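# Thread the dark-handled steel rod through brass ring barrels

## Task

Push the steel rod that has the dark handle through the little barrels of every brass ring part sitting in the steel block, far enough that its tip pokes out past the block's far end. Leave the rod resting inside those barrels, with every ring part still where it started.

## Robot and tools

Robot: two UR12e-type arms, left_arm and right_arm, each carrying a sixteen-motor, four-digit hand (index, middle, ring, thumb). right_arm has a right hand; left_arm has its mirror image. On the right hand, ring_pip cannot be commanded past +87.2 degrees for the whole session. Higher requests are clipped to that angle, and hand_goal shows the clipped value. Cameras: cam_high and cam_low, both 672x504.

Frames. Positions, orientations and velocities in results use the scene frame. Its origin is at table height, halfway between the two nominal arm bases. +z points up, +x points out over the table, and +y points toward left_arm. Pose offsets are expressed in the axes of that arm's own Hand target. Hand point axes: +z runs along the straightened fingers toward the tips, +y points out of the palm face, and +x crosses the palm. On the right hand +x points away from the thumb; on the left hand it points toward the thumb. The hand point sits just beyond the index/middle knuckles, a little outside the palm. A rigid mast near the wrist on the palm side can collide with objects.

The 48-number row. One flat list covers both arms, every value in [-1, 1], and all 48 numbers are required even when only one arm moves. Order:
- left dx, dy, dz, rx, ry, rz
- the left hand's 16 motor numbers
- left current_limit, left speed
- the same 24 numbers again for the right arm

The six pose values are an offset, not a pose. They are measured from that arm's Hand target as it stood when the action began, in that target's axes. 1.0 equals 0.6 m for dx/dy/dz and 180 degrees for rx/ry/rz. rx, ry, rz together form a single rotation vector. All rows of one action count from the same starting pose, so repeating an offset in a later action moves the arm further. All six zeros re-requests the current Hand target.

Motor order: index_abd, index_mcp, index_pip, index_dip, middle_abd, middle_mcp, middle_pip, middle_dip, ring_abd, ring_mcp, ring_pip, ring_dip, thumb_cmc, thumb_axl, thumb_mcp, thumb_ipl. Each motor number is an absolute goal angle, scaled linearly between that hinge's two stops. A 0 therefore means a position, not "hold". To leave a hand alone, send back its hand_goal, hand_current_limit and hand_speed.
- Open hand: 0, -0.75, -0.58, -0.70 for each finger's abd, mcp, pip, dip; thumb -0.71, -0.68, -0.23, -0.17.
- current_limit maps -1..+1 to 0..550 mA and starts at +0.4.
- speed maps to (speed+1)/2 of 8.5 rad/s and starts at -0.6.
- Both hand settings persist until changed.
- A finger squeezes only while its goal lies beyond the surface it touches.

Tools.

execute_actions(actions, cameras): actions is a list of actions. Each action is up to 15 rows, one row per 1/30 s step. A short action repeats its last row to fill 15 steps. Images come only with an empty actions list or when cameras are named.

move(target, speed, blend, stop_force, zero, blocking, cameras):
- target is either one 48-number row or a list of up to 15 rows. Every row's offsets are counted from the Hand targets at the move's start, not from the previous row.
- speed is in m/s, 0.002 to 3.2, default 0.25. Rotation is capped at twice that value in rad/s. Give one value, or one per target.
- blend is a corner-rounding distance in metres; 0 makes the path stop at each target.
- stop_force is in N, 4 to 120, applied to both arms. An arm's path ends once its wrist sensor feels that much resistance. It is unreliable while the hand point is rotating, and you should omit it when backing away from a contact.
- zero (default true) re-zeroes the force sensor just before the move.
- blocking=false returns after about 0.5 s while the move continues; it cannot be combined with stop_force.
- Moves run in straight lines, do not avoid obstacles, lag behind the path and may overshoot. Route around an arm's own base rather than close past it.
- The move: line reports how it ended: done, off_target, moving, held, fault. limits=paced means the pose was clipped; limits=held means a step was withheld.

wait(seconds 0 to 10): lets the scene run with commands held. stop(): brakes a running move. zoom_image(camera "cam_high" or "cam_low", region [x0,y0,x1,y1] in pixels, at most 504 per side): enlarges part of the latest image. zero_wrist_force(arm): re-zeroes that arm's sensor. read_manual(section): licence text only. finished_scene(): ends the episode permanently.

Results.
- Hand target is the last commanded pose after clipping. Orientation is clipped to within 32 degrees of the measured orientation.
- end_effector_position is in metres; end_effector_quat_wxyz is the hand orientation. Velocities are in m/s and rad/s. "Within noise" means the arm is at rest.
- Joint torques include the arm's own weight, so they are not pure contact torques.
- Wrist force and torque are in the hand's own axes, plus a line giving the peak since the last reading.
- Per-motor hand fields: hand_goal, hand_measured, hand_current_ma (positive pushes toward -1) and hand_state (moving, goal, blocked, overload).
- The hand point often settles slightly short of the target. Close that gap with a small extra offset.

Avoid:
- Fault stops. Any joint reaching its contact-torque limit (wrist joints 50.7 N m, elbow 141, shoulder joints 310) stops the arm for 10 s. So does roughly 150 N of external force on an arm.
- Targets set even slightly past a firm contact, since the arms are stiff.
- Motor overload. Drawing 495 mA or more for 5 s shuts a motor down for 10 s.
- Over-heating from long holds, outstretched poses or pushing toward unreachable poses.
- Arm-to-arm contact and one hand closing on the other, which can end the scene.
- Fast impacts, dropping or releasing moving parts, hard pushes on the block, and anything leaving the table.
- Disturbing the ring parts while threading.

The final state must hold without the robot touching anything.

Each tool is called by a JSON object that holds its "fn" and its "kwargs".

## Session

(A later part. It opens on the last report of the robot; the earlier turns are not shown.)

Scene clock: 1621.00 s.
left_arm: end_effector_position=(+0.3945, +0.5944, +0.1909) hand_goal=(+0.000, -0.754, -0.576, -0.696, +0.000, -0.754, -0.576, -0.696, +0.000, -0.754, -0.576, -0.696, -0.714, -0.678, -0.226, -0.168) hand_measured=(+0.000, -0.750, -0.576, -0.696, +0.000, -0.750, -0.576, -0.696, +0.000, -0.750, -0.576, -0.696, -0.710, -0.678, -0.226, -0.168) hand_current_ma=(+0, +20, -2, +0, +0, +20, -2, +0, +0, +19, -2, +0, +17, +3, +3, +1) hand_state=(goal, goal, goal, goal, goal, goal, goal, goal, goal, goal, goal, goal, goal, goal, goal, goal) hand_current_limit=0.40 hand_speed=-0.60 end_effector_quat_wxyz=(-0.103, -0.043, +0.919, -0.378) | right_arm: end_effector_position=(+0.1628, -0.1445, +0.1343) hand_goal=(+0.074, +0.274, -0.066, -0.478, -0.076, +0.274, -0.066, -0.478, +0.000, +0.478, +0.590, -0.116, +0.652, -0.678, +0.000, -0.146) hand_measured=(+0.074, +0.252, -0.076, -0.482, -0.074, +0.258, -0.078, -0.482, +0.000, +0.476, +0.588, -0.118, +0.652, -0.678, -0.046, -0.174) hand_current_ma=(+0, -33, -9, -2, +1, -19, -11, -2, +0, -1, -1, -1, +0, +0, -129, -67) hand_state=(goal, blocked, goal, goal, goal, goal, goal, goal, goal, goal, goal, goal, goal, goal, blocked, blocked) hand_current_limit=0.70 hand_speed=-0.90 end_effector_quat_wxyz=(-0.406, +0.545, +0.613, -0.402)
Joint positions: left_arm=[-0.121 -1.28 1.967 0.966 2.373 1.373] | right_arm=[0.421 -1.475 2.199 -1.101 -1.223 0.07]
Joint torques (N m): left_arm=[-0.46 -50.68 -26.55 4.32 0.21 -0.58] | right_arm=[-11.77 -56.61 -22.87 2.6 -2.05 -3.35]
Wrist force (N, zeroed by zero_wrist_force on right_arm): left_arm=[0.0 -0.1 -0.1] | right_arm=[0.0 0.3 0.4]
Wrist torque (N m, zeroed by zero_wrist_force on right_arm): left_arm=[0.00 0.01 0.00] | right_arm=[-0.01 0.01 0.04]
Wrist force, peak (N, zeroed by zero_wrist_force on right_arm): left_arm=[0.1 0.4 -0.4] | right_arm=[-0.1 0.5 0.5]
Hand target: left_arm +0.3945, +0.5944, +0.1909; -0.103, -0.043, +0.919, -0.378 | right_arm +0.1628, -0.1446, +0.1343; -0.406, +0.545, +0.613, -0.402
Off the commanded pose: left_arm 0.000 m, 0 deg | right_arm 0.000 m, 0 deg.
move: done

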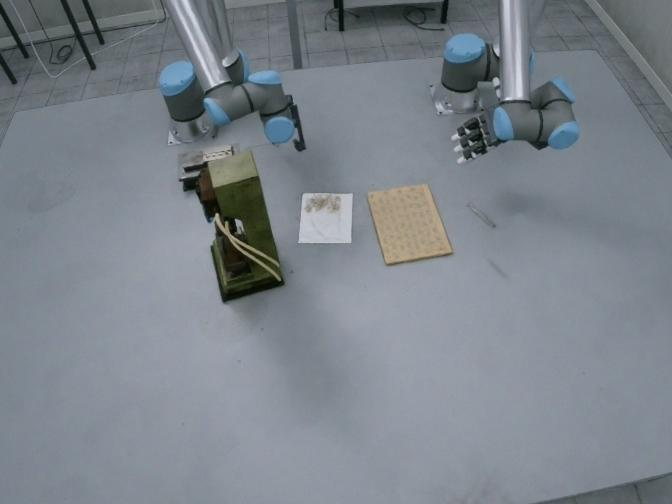

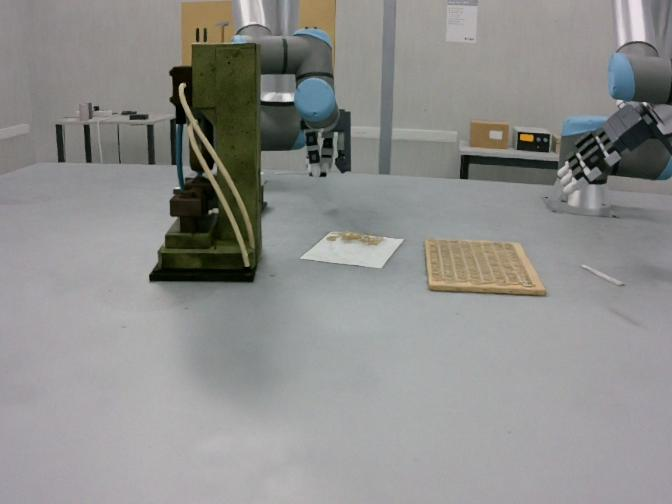

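{"fn": "move", "kwargs": {"target": [0,0,0,0,0,0,0,-0.754,-0.576,-0.696,0,-0.754,-0.576,-0.696,0,-0.754,-0.576,-0.696,-0.714,-0.678,-0.226,-0.168,0.4,-0.6,-0.0025,-0.0002,0.0002,0,0,0,0.075,0.274,-0.0657,-0.4783,-0.075,0.274,-0.0657,-0.4783,0,0.479,0.591,-0.116,0.653,-0.678,0.0,-0.146,0.7,-0.9], "speed": 0.01, "stop_force": 4}}

{"fn": "wait", "kwargs": {"seconds": 0.2}}

{"fn": "move", "kwargs": {"target": [0,0,0,0,0,0,0,-0.754,-0.576,-0.696,0,-0.754,-0.576,-0.696,0,-0.754,-0.576,-0.696,-0.714,-0.678,-0.226,-0.168,0.4,-0.6,-0.0025,-0.0002,0.0002,0,0,0,0.075,0.274,-0.0657,-0.4783,-0.075,0.274,-0.0657,-0.4783,0,0.479,0.591,-0.116,0.653,-0.678,0.0,-0.146,0.7,-0.9], "speed": 0.01, "stop_force": 4}}

{"fn": "wait", "kwargs": {"seconds": 0.2}}

Scene clock: 1675.70 s.
left_arm: end_effector_position=(+0.3945, +0.5944, +0.1909) hand_goal=(+0.000, -0.754, -0.576, -0.696, +0.000, -0.754, -0.576, -0.696, +0.000, -0.754, -0.576, -0.696, -0.714, -0.678, -0.226, -0.168) hand_measured=(+0.000, -0.750, -0.576, -0.696, +0.000, -0.750, -0.576, -0.696, +0.000, -0.750, -0.576, -0.696, -0.710, -0.678, -0.226, -0.168) hand_current_ma=(+0, +20, -2, +0, +0, +20, -2, +0, +0, +19, -2, +0, +17, +3, +3, +1) hand_state=(goal, goal, goal, goal, goal, goal, goal, goal, goal, goal, goal, goal, goal, goal, goal, goal) hand_current_limit=0.40 hand_speed=-0.60 end_effector_quat_wxyz=(-0.103, -0.043, +0.919, -0.378) | right_arm: end_effector_position=(+0.1628, -0.1461, +0.1342) hand_goal=(+0.074, +0.274, -0.066, -0.478, -0.076, +0.274, -0.066, -0.478, +0.000, +0.478, +0.590, -0.116, +0.652, -0.678, +0.000, -0.146) hand_measured=(+0.074, +0.252, -0.076, -0.482, -0.074, +0.258, -0.078, -0.482, +0.000, +0.476, +0.588, -0.118, +0.652, -0.678, -0.046, -0.174) hand_current_ma=(+0, -33, -9, -2, +1, -19, -11, -2, +0, -1, -1, -1, +0, +0, -129, -67) hand_state=(goal, blocked, goal, goal, goal, goal, goal, goal, goal, goal, goal, goal, goal, goal, blocked, blocked) hand_current_limit=0.70 hand_speed=-0.90 end_effector_quat_wxyz=(-0.406, +0.545, +0.613, -0.402)
Joint positions: left_arm=[-0.121 -1.28 1.967 0.966 2.373 1.373] | right_arm=[0.418 -1.477 2.201 -1.101 -1.225 0.069]
Joint torques (N m): left_arm=[-0.14 -49.69 -26.79 4.12 -0.17 -0.46] | right_arm=[-10.71 -56.44 -22.32 2.84 -1.97 -3.26]
Wrist force (N, zeroed by zero_wrist_force on right_arm): left_arm=[0.2 0.0 -0.4] | right_arm=[-0.1 0.4 0.3]
Wrist torque (N m, zeroed by zero_wrist_force on right_arm): left_arm=[0.03 -0.03 0.02] | right_arm=[0.00 0.03 0.03]
Wrist force, peak (N, zeroed by zero_wrist_force on right_arm): left_arm=[0.0 0.3 -0.5] | right_arm=[0.0 0.1 0.9]
Hand target: left_arm +0.3945, +0.5944, +0.1909; -0.103, -0.043, +0.919, -0.378 | right_arm +0.1628, -0.1461, +0.1342; -0.406, +0.545, +0.613, -0.402
Off the commanded pose: left_arm 0.000 m, 0 deg | right_arm 0.000 m, 0 deg.
move: done

Scene clock: 1675.90 s.
left_arm: end_effector_position=(+0.3945, +0.5944, +0.1909) hand_goal=(+0.000, -0.754, -0.576, -0.696, +0.000, -0.754, -0.576, -0.696, +0.000, -0.754, -0.576, -0.696, -0.714, -0.678, -0.226, -0.168) hand_measured=(+0.000, -0.750, -0.576, -0.696, +0.000, -0.750, -0.576, -0.696, +0.000, -0.750, -0.576, -0.696, -0.710, -0.678, -0.226, -0.168) hand_current_ma=(+0, +20, -2, +0, +0, +20, -2, +0, +0, +19, -2, +0, +17, +3, +3, +1) hand_state=(goal, goal, goal, goal, goal, goal, goal, goal, goal, goal, goal, goal, goal, goal, goal, goal) hand_current_limit=0.40 hand_speed=-0.60 end_effector_quat_wxyz=(-0.103, -0.043, +0.919, -0.378) | right_arm: end_effector_position=(+0.1628, -0.1461, +0.1342) hand_goal=(+0.074, +0.274, -0.066, -0.478, -0.076, +0.274, -0.066, -0.478, +0.000, +0.478, +0.590, -0.116, +0.652, -0.678, +0.000, -0.146) hand_measured=(+0.074, +0.252, -0.076, -0.482, -0.074, +0.258, -0.078, -0.482, +0.000, +0.476, +0.588, -0.118, +0.652, -0.678, -0.046, -0.174) hand_current_ma=(+0, -33, -9, -2, +1, -19, -11, -2, +0, -1, -1, -1, +0, +0, -129, -67) hand_state=(goal, blocked, goal, goal, goal, goal, goal, goal, goal, goal, goal, goal, goal, goal, blocked, blocked) hand_current_limit=0.70 hand_speed=-0.90 end_effector_quat_wxyz=(-0.406, +0.545, +0.613, -0.402)
Joint positions: left_arm=[-0.121 -1.28 1.967 0.966 2.373 1.373] | right_arm=[0.418 -1.477 2.201 -1.101 -1.225 0.069]
Joint torques (N m): left_arm=[0.73 -49.63 -26.88 4.13 0.26 -0.55] | right_arm=[-10.23 -56.42 -22.79 2.81 -1.86 -3.07]
Wrist force (N, zeroed by zero_wrist_force on right_arm): left_arm=[0.1 -0.1 -0.4] | right_arm=[-0.1 0.1 0.3]
Wrist torque (N m, zeroed by zero_wrist_force on right_arm): left_arm=[0.03 -0.02 0.02] | right_arm=[-0.03 0.03 0.02]
Wrist force, peak (N, zeroed by zero_wrist_force on right_arm): left_arm=[0.0 -0.1 -0.5] | right_arm=[0.0 0.4 0.4]
Hand target: left_arm +0.3945, +0.5944, +0.1909; -0.103, -0.043, +0.919, -0.378 | right_arm +0.1628, -0.1461, +0.1342; -0.406, +0.545, +0.613, -0.402
Off the commanded pose: left_arm 0.000 m, 0 deg | right_arm 0.000 m, 0 deg.
wait: 0.20 s; at rest by 0.17 s

Scene clock: 1677.17 s.
left_arm: end_effector_position=(+0.3945, +0.5944, +0.1909) hand_goal=(+0.000, -0.754, -0.576, -0.696, +0.000, -0.754, -0.576, -0.696, +0.000, -0.754, -0.576, -0.696, -0.714, -0.678, -0.226, -0.168) hand_measured=(+0.000, -0.750, -0.576, -0.696, +0.000, -0.750, -0.576, -0.696, +0.000, -0.750, -0.576, -0.696, -0.710, -0.678, -0.226, -0.168) hand_current_ma=(+0, +20, -2, +0, +0, +20, -2, +0, +0, +19, -2, +0, +17, +3, +3, +1) hand_state=(goal, goal, goal, goal, goal, goal, goal, goal, goal, goal, goal, goal, goal, goal, goal, goal) hand_current_limit=0.40 hand_speed=-0.60 end_effector_quat_wxyz=(-0.103, -0.043, +0.919, -0.378) | right_arm: end_effector_position=(+0.1628, -0.1476, +0.1342) hand_goal=(+0.074, +0.274, -0.066, -0.478, -0.076, +0.274, -0.066, -0.478, +0.000, +0.478, +0.590, -0.116, +0.652, -0.678, +0.000, -0.146) hand_measured=(+0.074, +0.252, -0.076, -0.482, -0.074, +0.258, -0.078, -0.482, +0.000, +0.476, +0.588, -0.118, +0.652, -0.678, -0.046, -0.174) hand_current_ma=(+0, -33, -9, -2, +1, -19, -11, -2, +0, -1, -1, -1, +0, +0, -129, -67) hand_state=(goal, blocked, goal, goal, goal, goal, goal, goal, goal, goal, goal, goal, goal, goal, blocked, blocked) hand_current_limit=0.70 hand_speed=-0.90 end_effector_quat_wxyz=(-0.406, +0.545, +0.613, -0.402)
Joint positions: left_arm=[-0.121 -1.28 1.967 0.966 2.373 1.373] | right_arm=[0.415 -1.478 2.203 -1.101 -1.228 0.068]
Joint torques (N m): left_arm=[1.48 -48.29 -26.48 4.55 0.06 -0.69] | right_arm=[-11.14 -55.86 -22.51 2.8 -1.93 -3.15]
Wrist force (N, zeroed by zero_wrist_force on right_arm): left_arm=[0.1 0.0 0.0] | right_arm=[0.1 0.1 0.4]
Wrist torque (N m, zeroed by zero_wrist_force on right_arm): left_arm=[0.01 -0.02 0.01] | right_arm=[-0.04 0.01 0.04]
Wrist force, peak (N, zeroed by zero_wrist_force on right_arm): left_arm=[0.4 -0.1 -0.5] | right_arm=[-0.4 0.3 0.4]
Hand target: left_arm +0.3945, +0.5944, +0.1909; -0.103, -0.043, +0.919, -0.378 | right_arm +0.1628, -0.1476, +0.1342; -0.406, +0.545, +0.613, -0.402
Off the commanded pose: left_arm 0.000 m, 0 deg | right_arm 0.000 m, 0 deg.
move: done

Scene clock: 1677.37 s.
left_arm: end_effector_position=(+0.3945, +0.5944, +0.1909) hand_goal=(+0.000, -0.754, -0.576, -0.696, +0.000, -0.754, -0.576, -0.696, +0.000, -0.754, -0.576, -0.696, -0.714, -0.678, -0.226, -0.168) hand_measured=(+0.000, -0.750, -0.576, -0.696, +0.000, -0.750, -0.576, -0.696, +0.000, -0.750, -0.576, -0.696, -0.710, -0.678, -0.226, -0.168) hand_current_ma=(+0, +20, -2, +0, +0, +20, -2, +0, +0, +19, -2, +0, +17, +3, +3, +1) hand_state=(goal, goal, goal, goal, goal, goal, goal, goal, goal, goal, goal, goal, goal, goal, goal, goal) hand_current_limit=0.40 hand_speed=-0.60 end_effector_quat_wxyz=(-0.103, -0.043, +0.919, -0.378) | right_arm: end_effector_position=(+0.1628, -0.1476, +0.1342) hand_goal=(+0.074, +0.274, -0.066, -0.478, -0.076, +0.274, -0.066, -0.478, +0.000, +0.478, +0.590, -0.116, +0.652, -0.678, +0.000, -0.146) hand_measured=(+0.074, +0.252, -0.076, -0.482, -0.074, +0.258, -0.078, -0.482, +0.000, +0.476, +0.588, -0.118, +0.652, -0.678, -0.046, -0.174) hand_current_ma=(+0, -33, -9, -2, +1, -19, -11, -2, +0, -1, -1, -1, +0, +0, -129, -67) hand_state=(goal, blocked, goal, goal, goal, goal, goal, goal, goal, goal, goal, goal, goal, goal, blocked, blocked) hand_current_limit=0.70 hand_speed=-0.90 end_effector_quat_wxyz=(-0.406, +0.545, +0.613, -0.402)
Joint positions: left_arm=[-0.121 -1.28 1.967 0.966 2.373 1.373] | right_arm=[0.415 -1.478 2.203 -1.101 -1.228 0.068]
Joint torques (N m): left_arm=[-0.31 -50.86 -27.05 4.25 0.52 -0.7] | right_arm=[-9.83 -55.25 -22.55 2.91 -1.87 -3.17]
Wrist force (N, zeroed by zero_wrist_force on right_arm): left_arm=[0.1 0.1 -0.2] | right_arm=[-0.2 0.2 0.3]
Wrist torque (N m, zeroed by zero_wrist_force on right_arm): left_arm=[0.03 -0.02 0.01] | right_arm=[-0.01 0.05 0.01]
Wrist force, peak (N, zeroed by zero_wrist_force on right_arm): left_arm=[0.1 0.1 -0.4] | right_arm=[-0.4 0.3 0.6]
Hand target: left_arm +0.3945, +0.5944, +0.1909; -0.103, -0.043, +0.919, -0.378 | right_arm +0.1628, -0.1476, +0.1342; -0.406, +0.545, +0.613, -0.402
Off the commanded pose: left_arm 0.000 m, 0 deg | right_arm 0.000 m, 0 deg.
wait: 0.20 s; at rest by 0.17 s

{"fn": "move", "kwargs": {"target": [0,0,0,0,0,0,0,-0.754,-0.576,-0.696,0,-0.754,-0.576,-0.696,0,-0.754,-0.576,-0.696,-0.714,-0.678,-0.226,-0.168,0.4,-0.6,-0.0033,-0.0003,0.0002,0,0,0,0.075,0.274,-0.0657,-0.4783,-0.075,0.274,-0.0657,-0.4783,0,0.479,0.591,-0.116,0.653,-0.678,0.0,-0.146,0.7,-0.9], "speed": 0.01, "stop_force": 4}}

{"fn": "move", "kwargs": {"target": [0,0,0,0,0,0,0,-0.754,-0.576,-0.696,0,-0.754,-0.576,-0.696,0,-0.754,-0.576,-0.696,-0.714,-0.678,-0.226,-0.168,0.4,-0.6,-0.0033,-0.0003,0.0002,0,0,0,0.075,0.274,-0.0657,-0.4783,-0.075,0.274,-0.0657,-0.4783,0,0.479,0.591,-0.116,0.653,-0.678,0.0,-0.146,0.7,-0.9], "speed": 0.01, "stop_force": 4, "cameras": ["cam_high", "cam_low"]}}

{"fn": "zoom_image", "kwargs": {"camera": "cam_high", "region": [218, 142, 240, 158]}}

{"fn": "zoom_image", "kwargs": {"camera": "cam_high", "region": [205, 133, 245, 160]}}

{"fn": "zoom_image", "kwargs": {"camera": "cam_low", "region": [256, 145, 336, 195]}}

Scene clock: 1689.57 s.
left_arm: end_effector_position=(+0.3945, +0.5944, +0.1909) hand_goal=(+0.000, -0.754, -0.576, -0.696, +0.000, -0.754, -0.576, -0.696, +0.000, -0.754, -0.576, -0.696, -0.714, -0.678, -0.226, -0.168) hand_measured=(+0.000, -0.750, -0.576, -0.696, +0.000, -0.750, -0.576, -0.696, +0.000, -0.750, -0.576, -0.696, -0.710, -0.678, -0.226, -0.168) hand_current_ma=(+0, +20, -2, +0, +0, +20, -2, +0, +0, +19, -2, +0, +17, +3, +3, +1) hand_state=(goal, goal, goal, goal, goal, goal, goal, goal, goal, goal, goal, goal, goal, goal, goal, goal) hand_current_limit=0.40 hand_speed=-0.60 end_effector_quat_wxyz=(-0.103, -0.043, +0.919, -0.378) | right_arm: end_effector_position=(+0.1627, -0.1496, +0.1342) hand_goal=(+0.074, +0.274, -0.066, -0.478, -0.076, +0.274, -0.066, -0.478, +0.000, +0.478, +0.590, -0.116, +0.652, -0.678, +0.000, -0.146) hand_measured=(+0.074, +0.252, -0.076, -0.482, -0.074, +0.258, -0.078, -0.482, +0.000, +0.476, +0.588, -0.118, +0.652, -0.678, -0.046, -0.174) hand_current_ma=(+0, -33, -9, -2, +1, -19, -11, -2, +0, -1, -1, -1, +0, +0, -129, -67) hand_state=(goal, blocked, goal, goal, goal, goal, goal, goal, goal, goal, goal, goal, goal, goal, blocked, blocked) hand_current_limit=0.70 hand_speed=-0.90 end_effector_quat_wxyz=(-0.406, +0.545, +0.613, -0.402)
Joint positions: left_arm=[-0.121 -1.28 1.967 0.966 2.373 1.373] | right_arm=[0.412 -1.48 2.205 -1.101 -1.231 0.067]
Joint torques (N m): left_arm=[-0.69 -51.12 -27.17 4.15 -0.16 -0.4] | right_arm=[-11.67 -55.56 -22.44 2.85 -1.98 -3.21]
Wrist force (N, zeroed by zero_wrist_force on right_arm): left_arm=[0.3 0.0 -0.4] | right_arm=[-0.1 0.2 0.0]
Wrist torque (N m, zeroed by zero_wrist_force on right_arm): left_arm=[0.04 -0.05 0.03] | right_arm=[0.01 0.04 0.02]
Wrist force, peak (N, zeroed by zero_wrist_force on right_arm): left_arm=[0.5 -0.2 -0.2] | right_arm=[-0.5 0.5 0.6]
Hand target: left_arm +0.3945, +0.5944, +0.1909; -0.103, -0.043, +0.919, -0.378 | right_arm +0.1627, -0.1496, +0.1342; -0.406, +0.545, +0.613, -0.402
Off the commanded pose: left_arm 0.000 m, 0 deg | right_arm 0.000 m, 0 deg.
move: done

Scene clock: 1690.87 s.
left_arm: end_effector_position=(+0.3945, +0.5944, +0.1909) hand_goal=(+0.000, -0.754, -0.576, -0.696, +0.000, -0.754, -0.576, -0.696, +0.000, -0.754, -0.576, -0.696, -0.714, -0.678, -0.226, -0.168) hand_measured=(+0.000, -0.750, -0.576, -0.696, +0.000, -0.750, -0.576, -0.696, +0.000, -0.750, -0.576, -0.696, -0.710, -0.678, -0.226, -0.168) hand_current_ma=(+0, +20, -2, +0, +0, +20, -2, +0, +0, +19, -2, +0, +17, +3, +3, +1) hand_state=(goal, goal, goal, goal, goal, goal, goal, goal, goal, goal, goal, goal, goal, goal, goal, goal) hand_current_limit=0.40 hand_speed=-0.60 end_effector_quat_wxyz=(-0.103, -0.043, +0.919, -0.378) | right_arm: end_effector_position=(+0.1627, -0.1516, +0.1342) hand_goal=(+0.074, +0.274, -0.066, -0.478, -0.076, +0.274, -0.066, -0.478, +0.000, +0.478, +0.590, -0.116, +0.652, -0.678, +0.000, -0.146) hand_measured=(+0.074, +0.252, -0.076, -0.482, -0.074, +0.258, -0.078, -0.482, +0.000, +0.476, +0.588, -0.118, +0.652, -0.678, -0.046, -0.174) hand_current_ma=(+0, -33, -9, -2, +1, -19, -11, -2, +0, -1, -1, -1, +0, +0, -129, -67) hand_state=(goal, blocked, goal, goal, goal, goal, goal, goal, goal, goal, goal, goal, goal, goal, blocked, blocked) hand_current_limit=0.70 hand_speed=-0.90 end_effector_quat_wxyz=(-0.406, +0.545, +0.613, -0.402)
Joint positions: left_arm=[-0.121 -1.28 1.967 0.966 2.373 1.373] | right_arm=[0.409 -1.483 2.207 -1.101 -1.234 0.066]
Joint torques (N m): left_arm=[-0.18 -49.32 -25.97 4.5 0.07 -1.15] | right_arm=[-9.46 -55.31 -22.78 2.82 -1.82 -2.99]
Wrist force (N, zeroed by zero_wrist_force on right_arm): left_arm=[0.2 0.1 -0.2] | right_arm=[-0.2 0.1 0.2]
Wrist torque (N m, zeroed by zero_wrist_force on right_arm): left_arm=[0.02 -0.03 0.02] | right_arm=[-0.03 0.04 0.01]
Wrist force, peak (N, zeroed by zero_wrist_force on right_arm): left_arm=[0.1 0.1 -0.5] | right_arm=[0.1 0.4 0.7]
Hand target: left_arm +0.3945, +0.5944, +0.1909; -0.103, -0.043, +0.919, -0.378 | right_arm +0.1627, -0.1516, +0.1342; -0.406, +0.545, +0.613, -0.402
Off the commanded pose: left_arm 0.000 m, 0 deg | right_arm 0.000 m, 0 deg.
move: done

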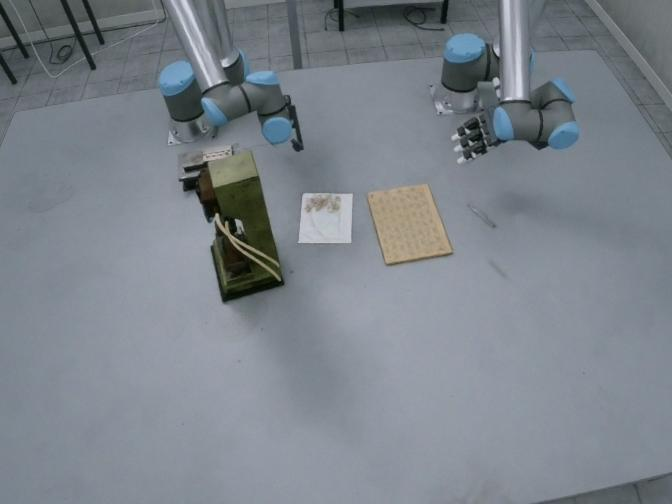

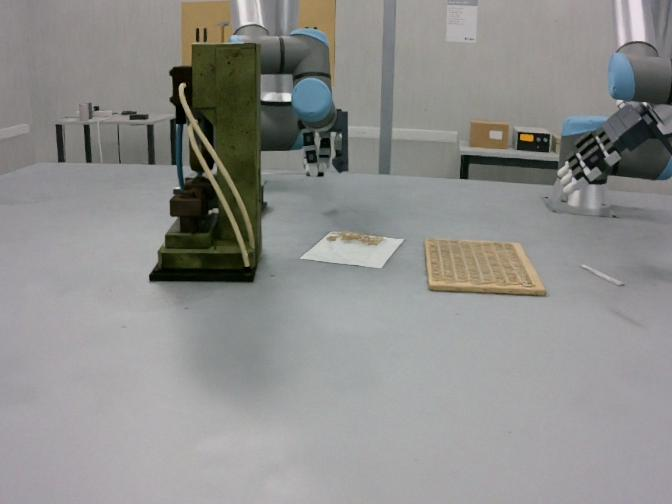

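Scaled by 22.909.

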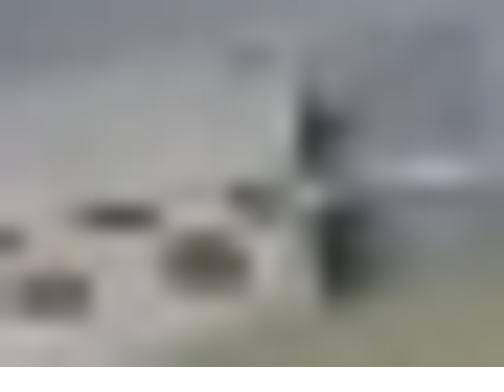

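Scaled by 12.600.

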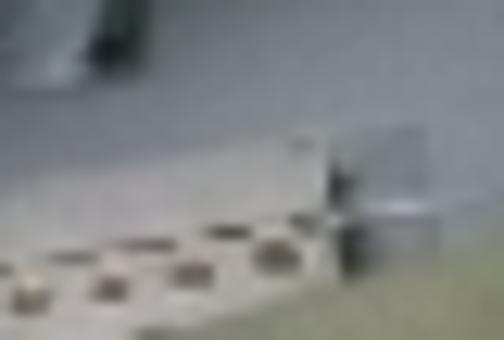

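Scaled by 6.300.

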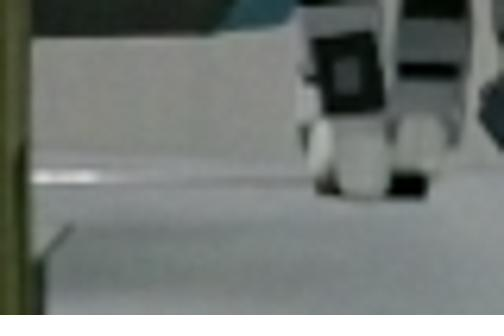

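{"fn": "move", "kwargs": {"target": [0,0,0,0,0,0,0,-0.754,-0.576,-0.696,0,-0.754,-0.576,-0.696,0,-0.754,-0.576,-0.696,-0.714,-0.678,-0.226,-0.168,0.4,-0.6,0.0166,0.0014,-0.001,0,0,0,0.075,0.274,-0.0657,-0.4783,-0.075,0.274,-0.0657,-0.4783,0,0.479,0.591,-0.116,0.653,-0.678,0.0,-0.146,0.7,-0.9], "speed": 0.03, "cameras": ["cam_high"]}}

{"fn": "zoom_image", "kwargs": {"camera": "cam_high", "region": [218, 142, 240, 158]}}

{"fn": "move", "kwargs": {"target": [0,0,0,0,0,0,0,-0.754,-0.576,-0.696,0,-0.754,-0.576,-0.696,0,-0.754,-0.576,-0.696,-0.714,-0.678,-0.226,-0.168,0.4,-0.6,-0.0001,0.0016,0.0006,0,0,0,0.075,0.274,-0.0657,-0.4783,-0.075,0.274,-0.0657,-0.4783,0,0.479,0.591,-0.116,0.653,-0.678,0.0,-0.146,0.7,-0.9], "speed": 0.02}}

{"fn": "move", "kwargs": {"target": [0,0,0,0,0,0,0,-0.754,-0.576,-0.696,0,-0.754,-0.576,-0.696,0,-0.754,-0.576,-0.696,-0.714,-0.678,-0.226,-0.168,0.4,-0.6,-0.0001,0.0016,0.0006,0,0,0,0.075,0.274,-0.0657,-0.4783,-0.075,0.274,-0.0657,-0.4783,0,0.479,0.591,-0.116,0.653,-0.678,0.0,-0.146,0.7,-0.9], "speed": 0.02, "cameras": ["cam_high", "cam_low"]}}

{"fn": "zoom_image", "kwargs": {"camera": "cam_high", "region": [218, 142, 240, 158]}}

{"fn": "zoom_image", "kwargs": {"camera": "cam_low", "region": [256, 145, 336, 195]}}

Scene clock: 1716.53 s.
left_arm: end_effector_position=(+0.3945, +0.5944, +0.1909) hand_goal=(+0.000, -0.754, -0.576, -0.696, +0.000, -0.754, -0.576, -0.696, +0.000, -0.754, -0.576, -0.696, -0.714, -0.678, -0.226, -0.168) hand_measured=(+0.000, -0.750, -0.576, -0.696, +0.000, -0.750, -0.576, -0.696, +0.000, -0.750, -0.576, -0.696, -0.710, -0.678, -0.226, -0.168) hand_current_ma=(+0, +20, -2, +0, +0, +20, -2, +0, +0, +19, -2, +0, +17, +3, +3, +1) hand_state=(goal, goal, goal, goal, goal, goal, goal, goal, goal, goal, goal, goal, goal, goal, goal, goal) hand_current_limit=0.40 hand_speed=-0.60 end_effector_quat_wxyz=(-0.103, -0.043, +0.919, -0.378) | right_arm: end_effector_position=(+0.1628, -0.1417, +0.1343) hand_goal=(+0.074, +0.274, -0.066, -0.478, -0.076, +0.274, -0.066, -0.478, +0.000, +0.478, +0.590, -0.116, +0.652, -0.678, +0.000, -0.146) hand_measured=(+0.074, +0.252, -0.076, -0.482, -0.074, +0.258, -0.078, -0.482, +0.000, +0.476, +0.588, -0.118, +0.652, -0.678, -0.046, -0.174) hand_current_ma=(+0, -33, -9, -2, +0, -19, -11, -2, +0, -1, -1, -1, +0, +0, -129, -67) hand_state=(goal, blocked, goal, goal, goal, goal, goal, goal, goal, goal, goal, goal, goal, goal, blocked, blocked) hand_current_limit=0.70 hand_speed=-0.90 end_effector_quat_wxyz=(-0.406, +0.545, +0.613, -0.402)
Joint positions: left_arm=[-0.121 -1.28 1.967 0.966 2.373 1.373] | right_arm=[0.425 -1.472 2.196 -1.102 -1.219 0.072]
Joint torques (N m): left_arm=[2.05 -48.26 -26.11 4.42 0.06 -0.97] | right_arm=[12.92 -30.45 -36.34 -2.52 1.91 3.63]
Wrist force (N, zeroed by zero_wrist_force on right_arm): left_arm=[0.2 0.2 -0.2] | right_arm=[-0.4 0.5 0.4]
Wrist torque (N m, zeroed by zero_wrist_force on right_arm): left_arm=[0.04 -0.03 0.02] | right_arm=[0.02 0.07 -0.32]
Wrist force, peak (N, zeroed by zero_wrist_force on right_arm): left_arm=[0.5 0.0 -0.4] | right_arm=[-0.3 0.4 0.7]
Hand target: left_arm +0.3945, +0.5944, +0.1909; -0.103, -0.043, +0.919, -0.378 | right_arm +0.1628, -0.1415, +0.1343; -0.406, +0.545, +0.613, -0.402
Off the commanded pose: left_arm 0.000 m, 0 deg | right_arm 0.000 m, 0 deg.
move: done
Images, in order (width x height): cam_high 672x504.

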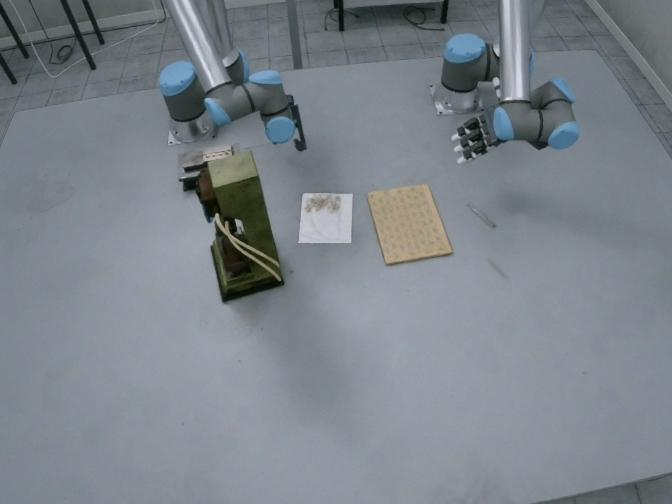

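Scaled by 22.909.

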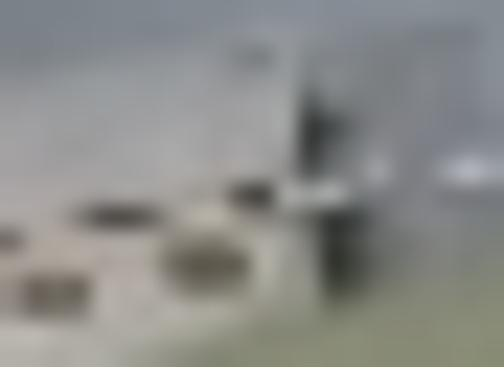

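Scene clock: 1717.23 s.
left_arm: end_effector_position=(+0.3945, +0.5944, +0.1909) hand_goal=(+0.000, -0.754, -0.576, -0.696, +0.000, -0.754, -0.576, -0.696, +0.000, -0.754, -0.576, -0.696, -0.714, -0.678, -0.226, -0.168) hand_measured=(+0.000, -0.750, -0.576, -0.696, +0.000, -0.750, -0.576, -0.696, +0.000, -0.750, -0.576, -0.696, -0.710, -0.678, -0.226, -0.168) hand_current_ma=(+0, +20, -2, +0, +0, +20, -2, +0, +0, +19, -2, +0, +17, +3, +3, +1) hand_state=(goal, goal, goal, goal, goal, goal, goal, goal, goal, goal, goal, goal, goal, goal, goal, goal) hand_current_limit=0.40 hand_speed=-0.60 end_effector_quat_wxyz=(-0.103, -0.043, +0.919, -0.378) | right_arm: end_effector_position=(+0.1628, -0.1415, +0.1333) hand_goal=(+0.074, +0.274, -0.066, -0.478, -0.076, +0.274, -0.066, -0.478, +0.000, +0.478, +0.590, -0.116, +0.652, -0.678, +0.000, -0.146) hand_measured=(+0.074, +0.252, -0.076, -0.482, -0.074, +0.258, -0.078, -0.482, +0.000, +0.476, +0.588, -0.118, +0.652, -0.678, -0.046, -0.174) hand_current_ma=(+0, -33, -9, -2, +0, -19, -11, -2, +0, -1, -1, -1, +0, +0, -129, -66) hand_state=(goal, blocked, goal, goal, goal, goal, goal, goal, goal, goal, goal, goal, goal, goal, blocked, blocked) hand_current_limit=0.70 hand_speed=-0.90 end_effector_quat_wxyz=(-0.406, +0.545, +0.613, -0.402)
Joint positions: left_arm=[-0.121 -1.28 1.967 0.966 2.373 1.373] | right_arm=[0.426 -1.471 2.196 -1.104 -1.218 0.072]
Joint torques (N m): left_arm=[-0.35 -50.78 -27 4.48 -0.15 -0.46] | right_arm=[11.89 -29.75 -22.66 -2.4 1.79 3.84]
Wrist force (N, zeroed by zero_wrist_force on right_arm): left_arm=[0.1 0.0 0.0] | right_arm=[0.1 0.3 0.3]
Wrist torque (N m, zeroed by zero_wrist_force on right_arm): left_arm=[-0.01 -0.01 0.01] | right_arm=[-0.01 0.01 -0.28]
Wrist force, peak (N, zeroed by zero_wrist_force on right_arm): left_arm=[0.1 0.2 -0.6] | right_arm=[0.0 0.6 0.5]
Hand target: left_arm +0.3945, +0.5944, +0.1909; -0.103, -0.043, +0.919, -0.378 | right_arm +0.1628, -0.1415, +0.1332; -0.406, +0.545, +0.613, -0.402
Off the commanded pose: left_arm 0.000 m, 0 deg | right_arm 0.000 m, 0 deg.
move: done

Scene clock: 1717.93 s.
left_arm: end_effector_position=(+0.3945, +0.5944, +0.1909) hand_goal=(+0.000, -0.754, -0.576, -0.696, +0.000, -0.754, -0.576, -0.696, +0.000, -0.754, -0.576, -0.696, -0.714, -0.678, -0.226, -0.168) hand_measured=(+0.000, -0.750, -0.576, -0.696, +0.000, -0.750, -0.576, -0.696, +0.000, -0.750, -0.576, -0.696, -0.710, -0.678, -0.226, -0.168) hand_current_ma=(+0, +20, -2, +0, +0, +20, -2, +0, +0, +19, -2, +0, +17, +3, +3, +1) hand_state=(goal, goal, goal, goal, goal, goal, goal, goal, goal, goal, goal, goal, goal, goal, goal, goal) hand_current_limit=0.40 hand_speed=-0.60 end_effector_quat_wxyz=(-0.103, -0.043, +0.919, -0.378) | right_arm: end_effector_position=(+0.1628, -0.1415, +0.1323) hand_goal=(+0.074, +0.274, -0.066, -0.478, -0.076, +0.274, -0.066, -0.478, +0.000, +0.478, +0.590, -0.116, +0.652, -0.678, +0.000, -0.146) hand_measured=(+0.074, +0.252, -0.076, -0.482, -0.074, +0.258, -0.078, -0.482, +0.000, +0.476, +0.588, -0.118, +0.652, -0.678, -0.046, -0.174) hand_current_ma=(+0, -33, -9, -2, +0, -19, -11, -2, +0, -1, -1, -1, +0, +0, -128, -66) hand_state=(goal, blocked, goal, goal, goal, goal, goal, goal, goal, goal, goal, goal, goal, goal, blocked, blocked) hand_current_limit=0.70 hand_speed=-0.90 end_effector_quat_wxyz=(-0.406, +0.545, +0.613, -0.402)
Joint positions: left_arm=[-0.121 -1.28 1.967 0.966 2.373 1.373] | right_arm=[0.426 -1.469 2.197 -1.106 -1.218 0.072]
Joint torques (N m): left_arm=[1.51 -51.31 -26.68 4.42 0.18 -0.8] | right_arm=[12.31 -29.81 -22.69 -2.63 1.95 3.68]
Wrist force (N, zeroed by zero_wrist_force on right_arm): left_arm=[0.3 0.2 -0.2] | right_arm=[-0.2 0.0 0.3]
Wrist torque (N m, zeroed by zero_wrist_force on right_arm): left_arm=[0.04 -0.05 0.02] | right_arm=[-0.04 0.04 -0.31]
Wrist force, peak (N, zeroed by zero_wrist_force on right_arm): left_arm=[0.1 0.4 -0.4] | right_arm=[-0.6 0.3 0.3]
Hand target: left_arm +0.3945, +0.5944, +0.1909; -0.103, -0.043, +0.919, -0.378 | right_arm +0.1628, -0.1415, +0.1322; -0.406, +0.545, +0.613, -0.402
Off the commanded pose: left_arm 0.000 m, 0 deg | right_arm 0.000 m, 0 deg.
move: done

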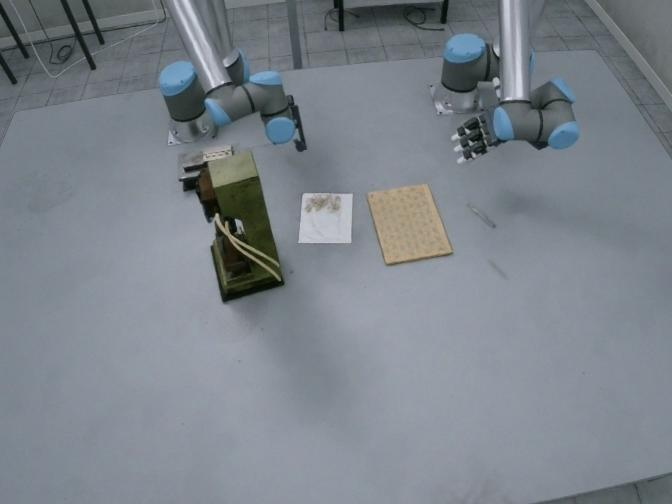

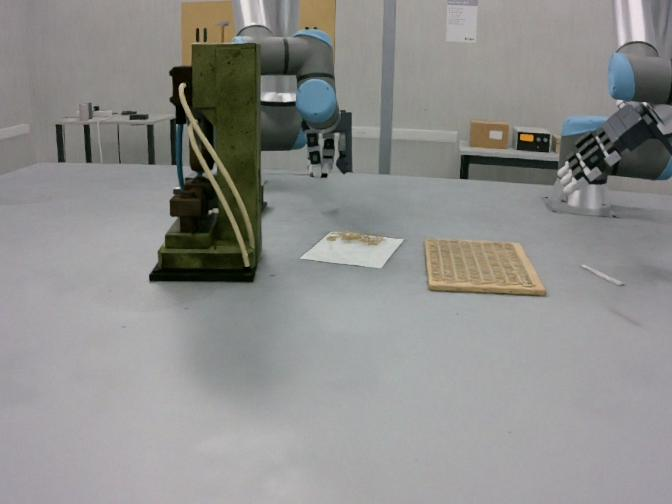

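Scaled by 22.909.

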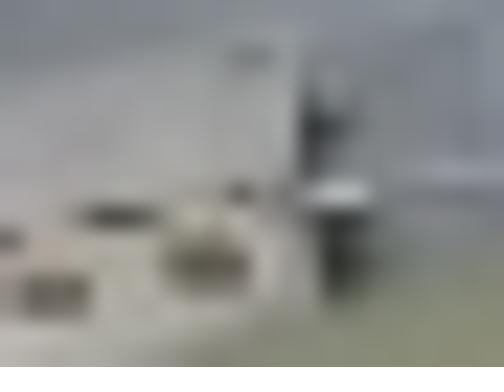

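Scaled by 6.300.

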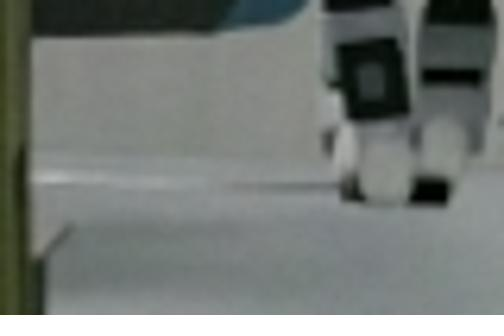

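{"fn": "move", "kwargs": {"target": [0,0,0,0,0,0,0,-0.754,-0.576,-0.696,0,-0.754,-0.576,-0.696,0,-0.754,-0.576,-0.696,-0.714,-0.678,-0.226,-0.168,0.4,-0.6,-0.0133,-0.0023,0.0004,0,0,0,0.075,0.274,-0.0657,-0.4783,-0.075,0.274,-0.0657,-0.4783,0,0.479,0.591,-0.116,0.653,-0.678,0.0,-0.146,0.7,-0.9], "speed": 0.01, "stop_force": 4}}

{"fn": "move", "kwargs": {"target": [0,0,0,0,0,0,0,-0.754,-0.576,-0.696,0,-0.754,-0.576,-0.696,0,-0.754,-0.576,-0.696,-0.714,-0.678,-0.226,-0.168,0.4,-0.6,-0.01,-0.0008,0.0006,0,0,0,0.075,0.274,-0.0657,-0.4783,-0.075,0.274,-0.0657,-0.4783,0,0.479,0.591,-0.116,0.653,-0.678,0.0,-0.146,0.7,-0.9], "speed": 0.01, "stop_force": 4, "cameras": ["cam_high", "cam_low"]}}

{"fn": "zoom_image", "kwargs": {"camera": "cam_high", "region": [218, 142, 240, 158]}}

{"fn": "zoom_image", "kwargs": {"camera": "cam_low", "region": [256, 145, 336, 195]}}

Scene clock: 1756.50 s.
left_arm: end_effector_position=(+0.3945, +0.5944, +0.1909) hand_goal=(+0.000, -0.754, -0.576, -0.696, +0.000, -0.754, -0.576, -0.696, +0.000, -0.754, -0.576, -0.696, -0.714, -0.678, -0.226, -0.168) hand_measured=(+0.000, -0.750, -0.576, -0.696, +0.000, -0.750, -0.576, -0.696, +0.000, -0.750, -0.576, -0.696, -0.710, -0.678, -0.226, -0.168) hand_current_ma=(+0, +20, -2, +0, +0, +20, -2, +0, +0, +19, -2, +0, +17, +3, +3, +1) hand_state=(goal, goal, goal, goal, goal, goal, goal, goal, goal, goal, goal, goal, goal, goal, goal, goal) hand_current_limit=0.40 hand_speed=-0.60 end_effector_quat_wxyz=(-0.103, -0.043, +0.919, -0.378) | right_arm: end_effector_position=(+0.1627, -0.1496, +0.1329) hand_goal=(+0.074, +0.274, -0.066, -0.478, -0.076, +0.274, -0.066, -0.478, +0.000, +0.478, +0.590, -0.116, +0.652, -0.678, +0.000, -0.146) hand_measured=(+0.074, +0.252, -0.076, -0.482, -0.074, +0.258, -0.078, -0.482, +0.000, +0.476, +0.588, -0.118, +0.652, -0.678, -0.046, -0.174) hand_current_ma=(+0, -33, -9, -2, +0, -19, -11, -2, +0, -1, -1, -1, +0, +0, -128, -66) hand_state=(goal, blocked, goal, goal, goal, goal, goal, goal, goal, goal, goal, goal, goal, goal, blocked, blocked) hand_current_limit=0.70 hand_speed=-0.90 end_effector_quat_wxyz=(-0.406, +0.545, +0.613, -0.402)
Joint positions: left_arm=[-0.121 -1.28 1.967 0.966 2.373 1.373] | right_arm=[0.412 -1.479 2.206 -1.104 -1.231 0.067]
Joint torques (N m): left_arm=[-0.8 -52.03 -26.93 4.45 -0.77 -0.85] | right_arm=[-10.37 -56.29 -22.64 2.77 -1.83 -3.26]
Wrist force (N, zeroed by zero_wrist_force on right_arm): left_arm=[0.2 0.1 -0.4] | right_arm=[-0.1 0.5 0.3]
Wrist torque (N m, zeroed by zero_wrist_force on right_arm): left_arm=[0.04 -0.03 0.02] | right_arm=[0.01 0.03 0.02]
Wrist force, peak (N, zeroed by zero_wrist_force on right_arm): left_arm=[0.5 0.1 -0.4] | right_arm=[-0.4 0.8 0.7]
Hand target: left_arm +0.3945, +0.5944, +0.1909; -0.103, -0.043, +0.919, -0.378 | right_arm +0.1627, -0.1496, +0.1329; -0.406, +0.545, +0.613, -0.402
Off the commanded pose: left_arm 0.000 m, 0 deg | right_arm 0.000 m, 0 deg.
move: done

Scene clock: 1758.03 s.
left_arm: end_effector_position=(+0.3945, +0.5944, +0.1909) hand_goal=(+0.000, -0.754, -0.576, -0.696, +0.000, -0.754, -0.576, -0.696, +0.000, -0.754, -0.576, -0.696, -0.714, -0.678, -0.226, -0.168) hand_measured=(+0.000, -0.750, -0.576, -0.696, +0.000, -0.750, -0.576, -0.696, +0.000, -0.750, -0.576, -0.696, -0.710, -0.678, -0.226, -0.168) hand_current_ma=(+0, +20, -2, +0, +0, +20, -2, +0, +0, +19, -2, +0, +17, +3, +3, +1) hand_state=(goal, goal, goal, goal, goal, goal, goal, goal, goal, goal, goal, goal, goal, goal, goal, goal) hand_current_limit=0.40 hand_speed=-0.60 end_effector_quat_wxyz=(-0.103, -0.043, +0.919, -0.378) | right_arm: end_effector_position=(+0.1626, -0.1556, +0.1329) hand_goal=(+0.074, +0.274, -0.066, -0.478, -0.076, +0.274, -0.066, -0.478, +0.000, +0.478, +0.590, -0.116, +0.652, -0.678, +0.000, -0.146) hand_measured=(+0.074, +0.252, -0.076, -0.482, -0.074, +0.258, -0.078, -0.482, +0.000, +0.476, +0.588, -0.118, +0.652, -0.678, -0.046, -0.174) hand_current_ma=(+0, -33, -9, -2, +0, -19, -11, -2, +0, -1, -1, -1, +0, +0, -128, -66) hand_state=(goal, blocked, goal, goal, goal, goal, goal, goal, goal, goal, goal, goal, goal, goal, blocked, blocked) hand_current_limit=0.70 hand_speed=-0.90 end_effector_quat_wxyz=(-0.406, +0.545, +0.613, -0.402)
Joint positions: left_arm=[-0.121 -1.28 1.967 0.966 2.373 1.373] | right_arm=[0.401 -1.485 2.213 -1.103 -1.241 0.063]
Joint torques (N m): left_arm=[0.1 -50.58 -25.63 4.33 -0.12 -0.7] | right_arm=[-10.79 -55.42 -22.44 2.96 -1.8 -3.2]
Wrist force (N, zeroed by zero_wrist_force on right_arm): left_arm=[0.2 -0.2 0.0] | right_arm=[-0.2 0.2 0.3]
Wrist torque (N m, zeroed by zero_wrist_force on right_arm): left_arm=[-0.03 -0.02 0.02] | right_arm=[-0.01 0.03 0.02]
Wrist force, peak (N, zeroed by zero_wrist_force on right_arm): left_arm=[0.3 0.1 -0.4] | right_arm=[-0.3 0.4 0.7]
Hand target: left_arm +0.3945, +0.5944, +0.1909; -0.103, -0.043, +0.919, -0.378 | right_arm +0.1626, -0.1556, +0.1329; -0.406, +0.545, +0.613, -0.402
Off the commanded pose: left_arm 0.000 m, 0 deg | right_arm 0.000 m, 0 deg.
move: done

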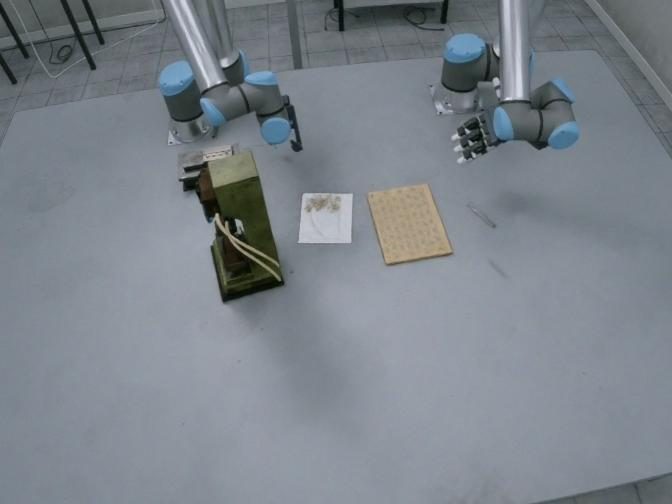

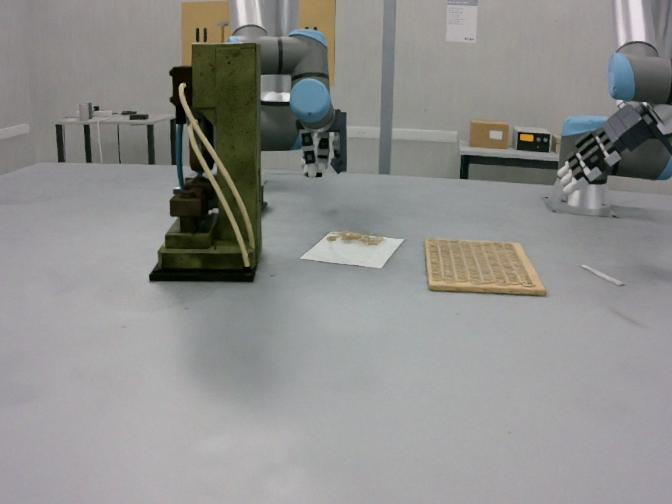

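Scaled by 22.909.

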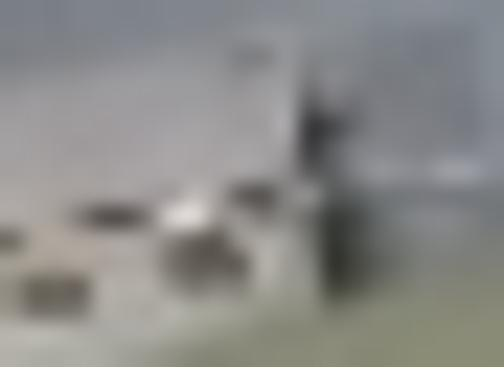

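Scaled by 6.300.

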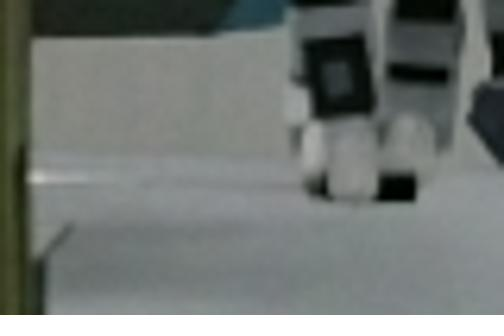

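{"fn": "zoom_image", "kwargs": {"camera": "cam_high", "region": [298, 188, 358, 248]}}

{"fn": "zoom_image", "kwargs": {"camera": "cam_high", "region": [302, 190, 346, 214]}}

{"fn": "zoom_image", "kwargs": {"camera": "cam_low", "region": [320, 225, 390, 250]}}

{"fn": "zoom_image", "kwargs": {"camera": "cam_high", "region": [365, 180, 455, 268]}}

{"fn": "zoom_image", "kwargs": {"camera": "cam_low", "region": [425, 235, 545, 295]}}

Scaled by 8.400.

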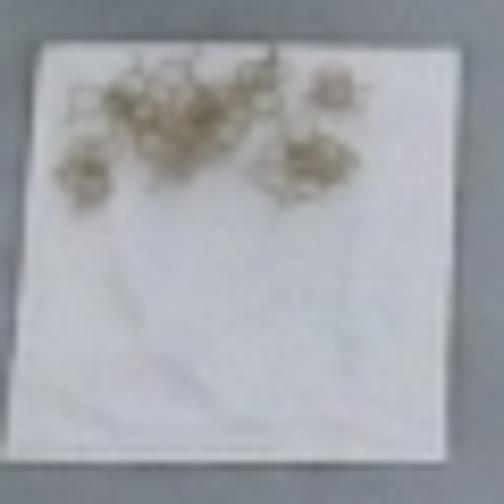

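Scaled by 11.455.

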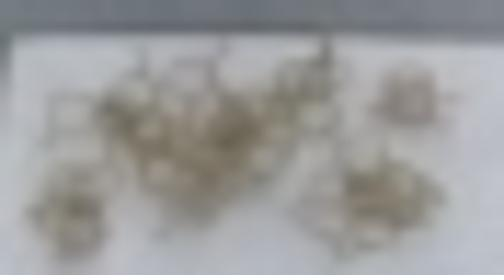

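Scaled by 7.200.

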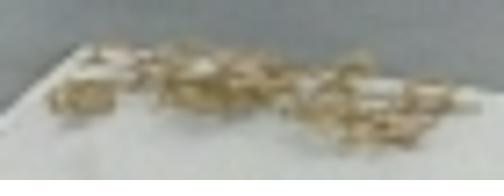

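Scaled by 5.600.

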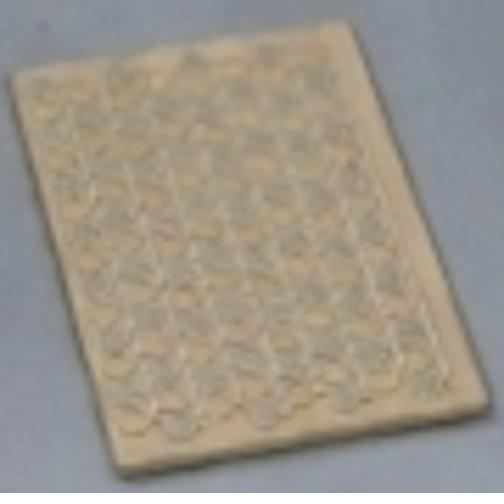

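Scaled by 4.200.

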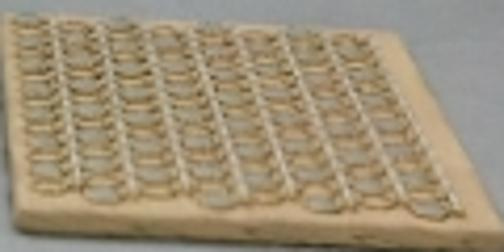

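{"fn": "zoom_image", "kwargs": {"camera": "cam_high", "region": [221, 145, 233, 155]}}

{"fn": "zoom_image", "kwargs": {"camera": "cam_high", "region": [200, 140, 240, 164]}}

Scaled by 42.000.

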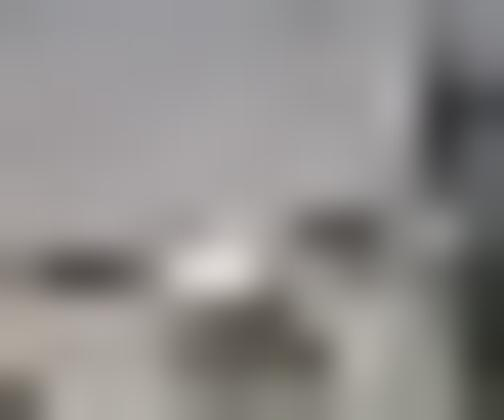

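Scaled by 12.600.

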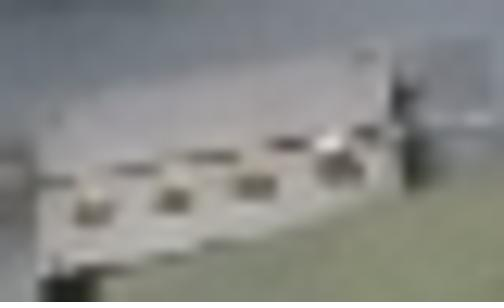

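{"fn": "zoom_image", "kwargs": {"camera": "cam_high", "region": [215, 125, 285, 165]}}

{"fn": "zoom_image", "kwargs": {"camera": "cam_high", "region": [228, 135, 284, 160]}}

Scaled by 7.200.

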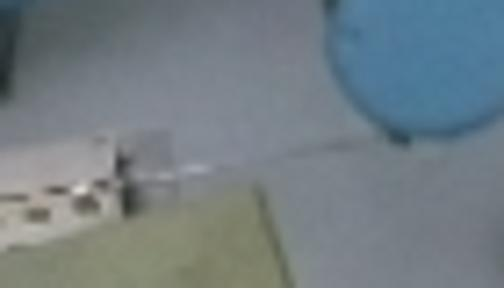

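Scaled by 9.000.

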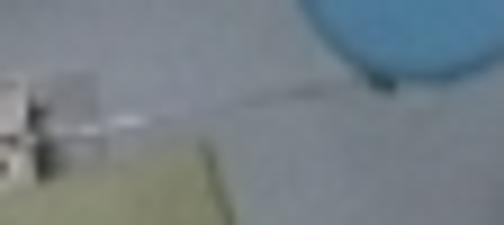

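{"fn": "move", "kwargs": {"target": [[0,0,0,0,0,0,0,-0.754,-0.576,-0.696,0,-0.754,-0.576,-0.696,0,-0.754,-0.576,-0.696,-0.714,-0.678,-0.226,-0.168,0.4,-0.6,0.0233,0.002,-0.0015,0,0,0,0.075,0.274,-0.0657,-0.4783,-0.075,0.274,-0.0657,-0.4783,0,0.479,0.591,-0.116,0.653,-0.678,0.0,-0.146,0.7,-0.9],[0,0,0,0,0,0,0,-0.754,-0.576,-0.696,0,-0.754,-0.576,-0.696,0,-0.754,-0.576,-0.696,-0.714,-0.678,-0.226,-0.168,0.4,-0.6,0.0227,-0.0001,-0.0163,0,0,0,0.075,0.274,-0.0657,-0.4783,-0.075,0.274,-0.0657,-0.4783,0,0.479,0.591,-0.116,0.653,-0.678,0.0,-0.146,0.7,-0.9]], "speed": 0.03, "cameras": ["cam_high", "cam_low"]}}

{"fn": "zoom_image", "kwargs": {"camera": "cam_high", "region": [218, 142, 240, 158]}}

{"fn": "zoom_image", "kwargs": {"camera": "cam_low", "region": [256, 145, 336, 195]}}

Scene clock: 1863.83 s.
left_arm: end_effector_position=(+0.3945, +0.5944, +0.1909) hand_goal=(+0.000, -0.754, -0.576, -0.696, +0.000, -0.754, -0.576, -0.696, +0.000, -0.754, -0.576, -0.696, -0.714, -0.678, -0.226, -0.168) hand_measured=(+0.000, -0.750, -0.576, -0.696, +0.000, -0.750, -0.576, -0.696, +0.000, -0.750, -0.576, -0.696, -0.710, -0.678, -0.226, -0.168) hand_current_ma=(+0, +20, -2, +0, +0, +20, -2, +0, +0, +19, -2, +0, +17, +3, +3, +1) hand_state=(goal, goal, goal, goal, goal, goal, goal, goal, goal, goal, goal, goal, goal, goal, goal, goal) hand_current_limit=0.40 hand_speed=-0.60 end_effector_quat_wxyz=(-0.103, -0.043, +0.919, -0.378) | right_arm: end_effector_position=(+0.1706, -0.1416, +0.1371) hand_goal=(+0.074, +0.274, -0.066, -0.478, -0.076, +0.274, -0.066, -0.478, +0.000, +0.478, +0.590, -0.116, +0.652, -0.678, +0.000, -0.146) hand_measured=(+0.074, +0.252, -0.076, -0.482, -0.074, +0.258, -0.078, -0.482, +0.000, +0.476, +0.588, -0.118, +0.652, -0.678, -0.046, -0.174) hand_current_ma=(+0, -33, -9, -2, +0, -19, -11, -2, +0, -1, -1, -1, +0, +0, -128, -66) hand_state=(goal, blocked, goal, goal, goal, goal, goal, goal, goal, goal, goal, goal, goal, goal, blocked, blocked) hand_current_limit=0.70 hand_speed=-0.90 end_effector_quat_wxyz=(-0.406, +0.545, +0.613, -0.402)
Joint positions: left_arm=[-0.121 -1.28 1.967 0.966 2.373 1.373] | right_arm=[0.42 -1.467 2.183 -1.094 -1.224 0.07]
Joint torques (N m): left_arm=[0.56 -50.75 -26.05 4.48 -0.09 -0.9] | right_arm=[-8.02 -30.79 -35.38 2.48 -2.02 -3.15]
Wrist force (N, zeroed by zero_wrist_force on right_arm): left_arm=[0.0 -0.1 -0.2] | right_arm=[-0.3 0.5 0.3]
Wrist torque (N m, zeroed by zero_wrist_force on right_arm): left_arm=[0.00 0.01 0.00] | right_arm=[0.01 0.07 0.01]
Wrist force, peak (N, zeroed by zero_wrist_force on right_arm): left_arm=[0.3 -0.1 -0.5] | right_arm=[0.0 0.4 0.9]
Hand target: left_arm +0.3945, +0.5944, +0.1909; -0.103, -0.043, +0.919, -0.378 | right_arm +0.1708, -0.1416, +0.1372; -0.406, +0.545, +0.613, -0.402
Off the commanded pose: left_arm 0.000 m, 0 deg | right_arm 0.000 m, 0 deg.
move: done

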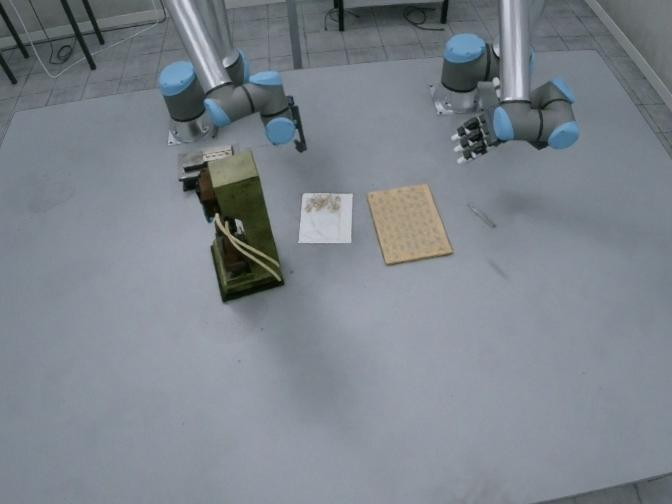

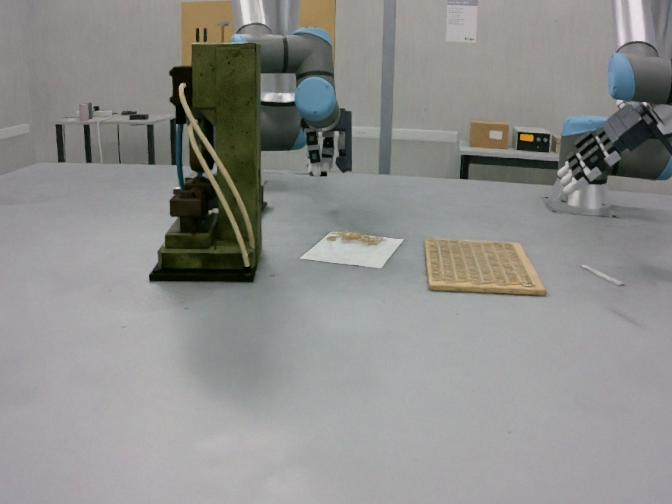

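Scaled by 22.909.

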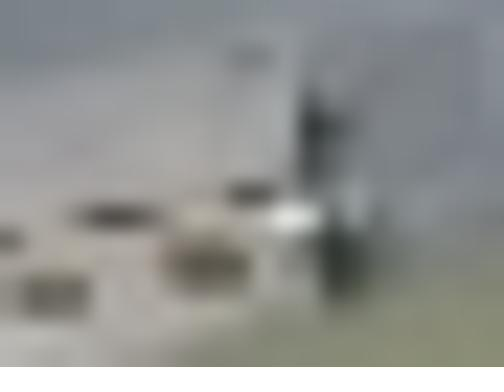

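Scaled by 6.300.

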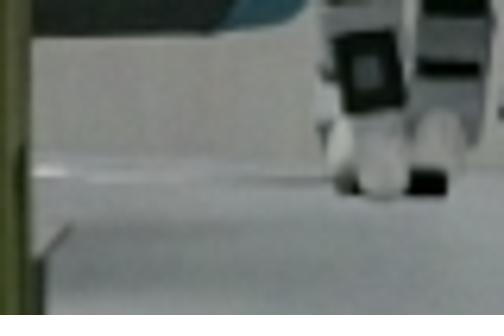

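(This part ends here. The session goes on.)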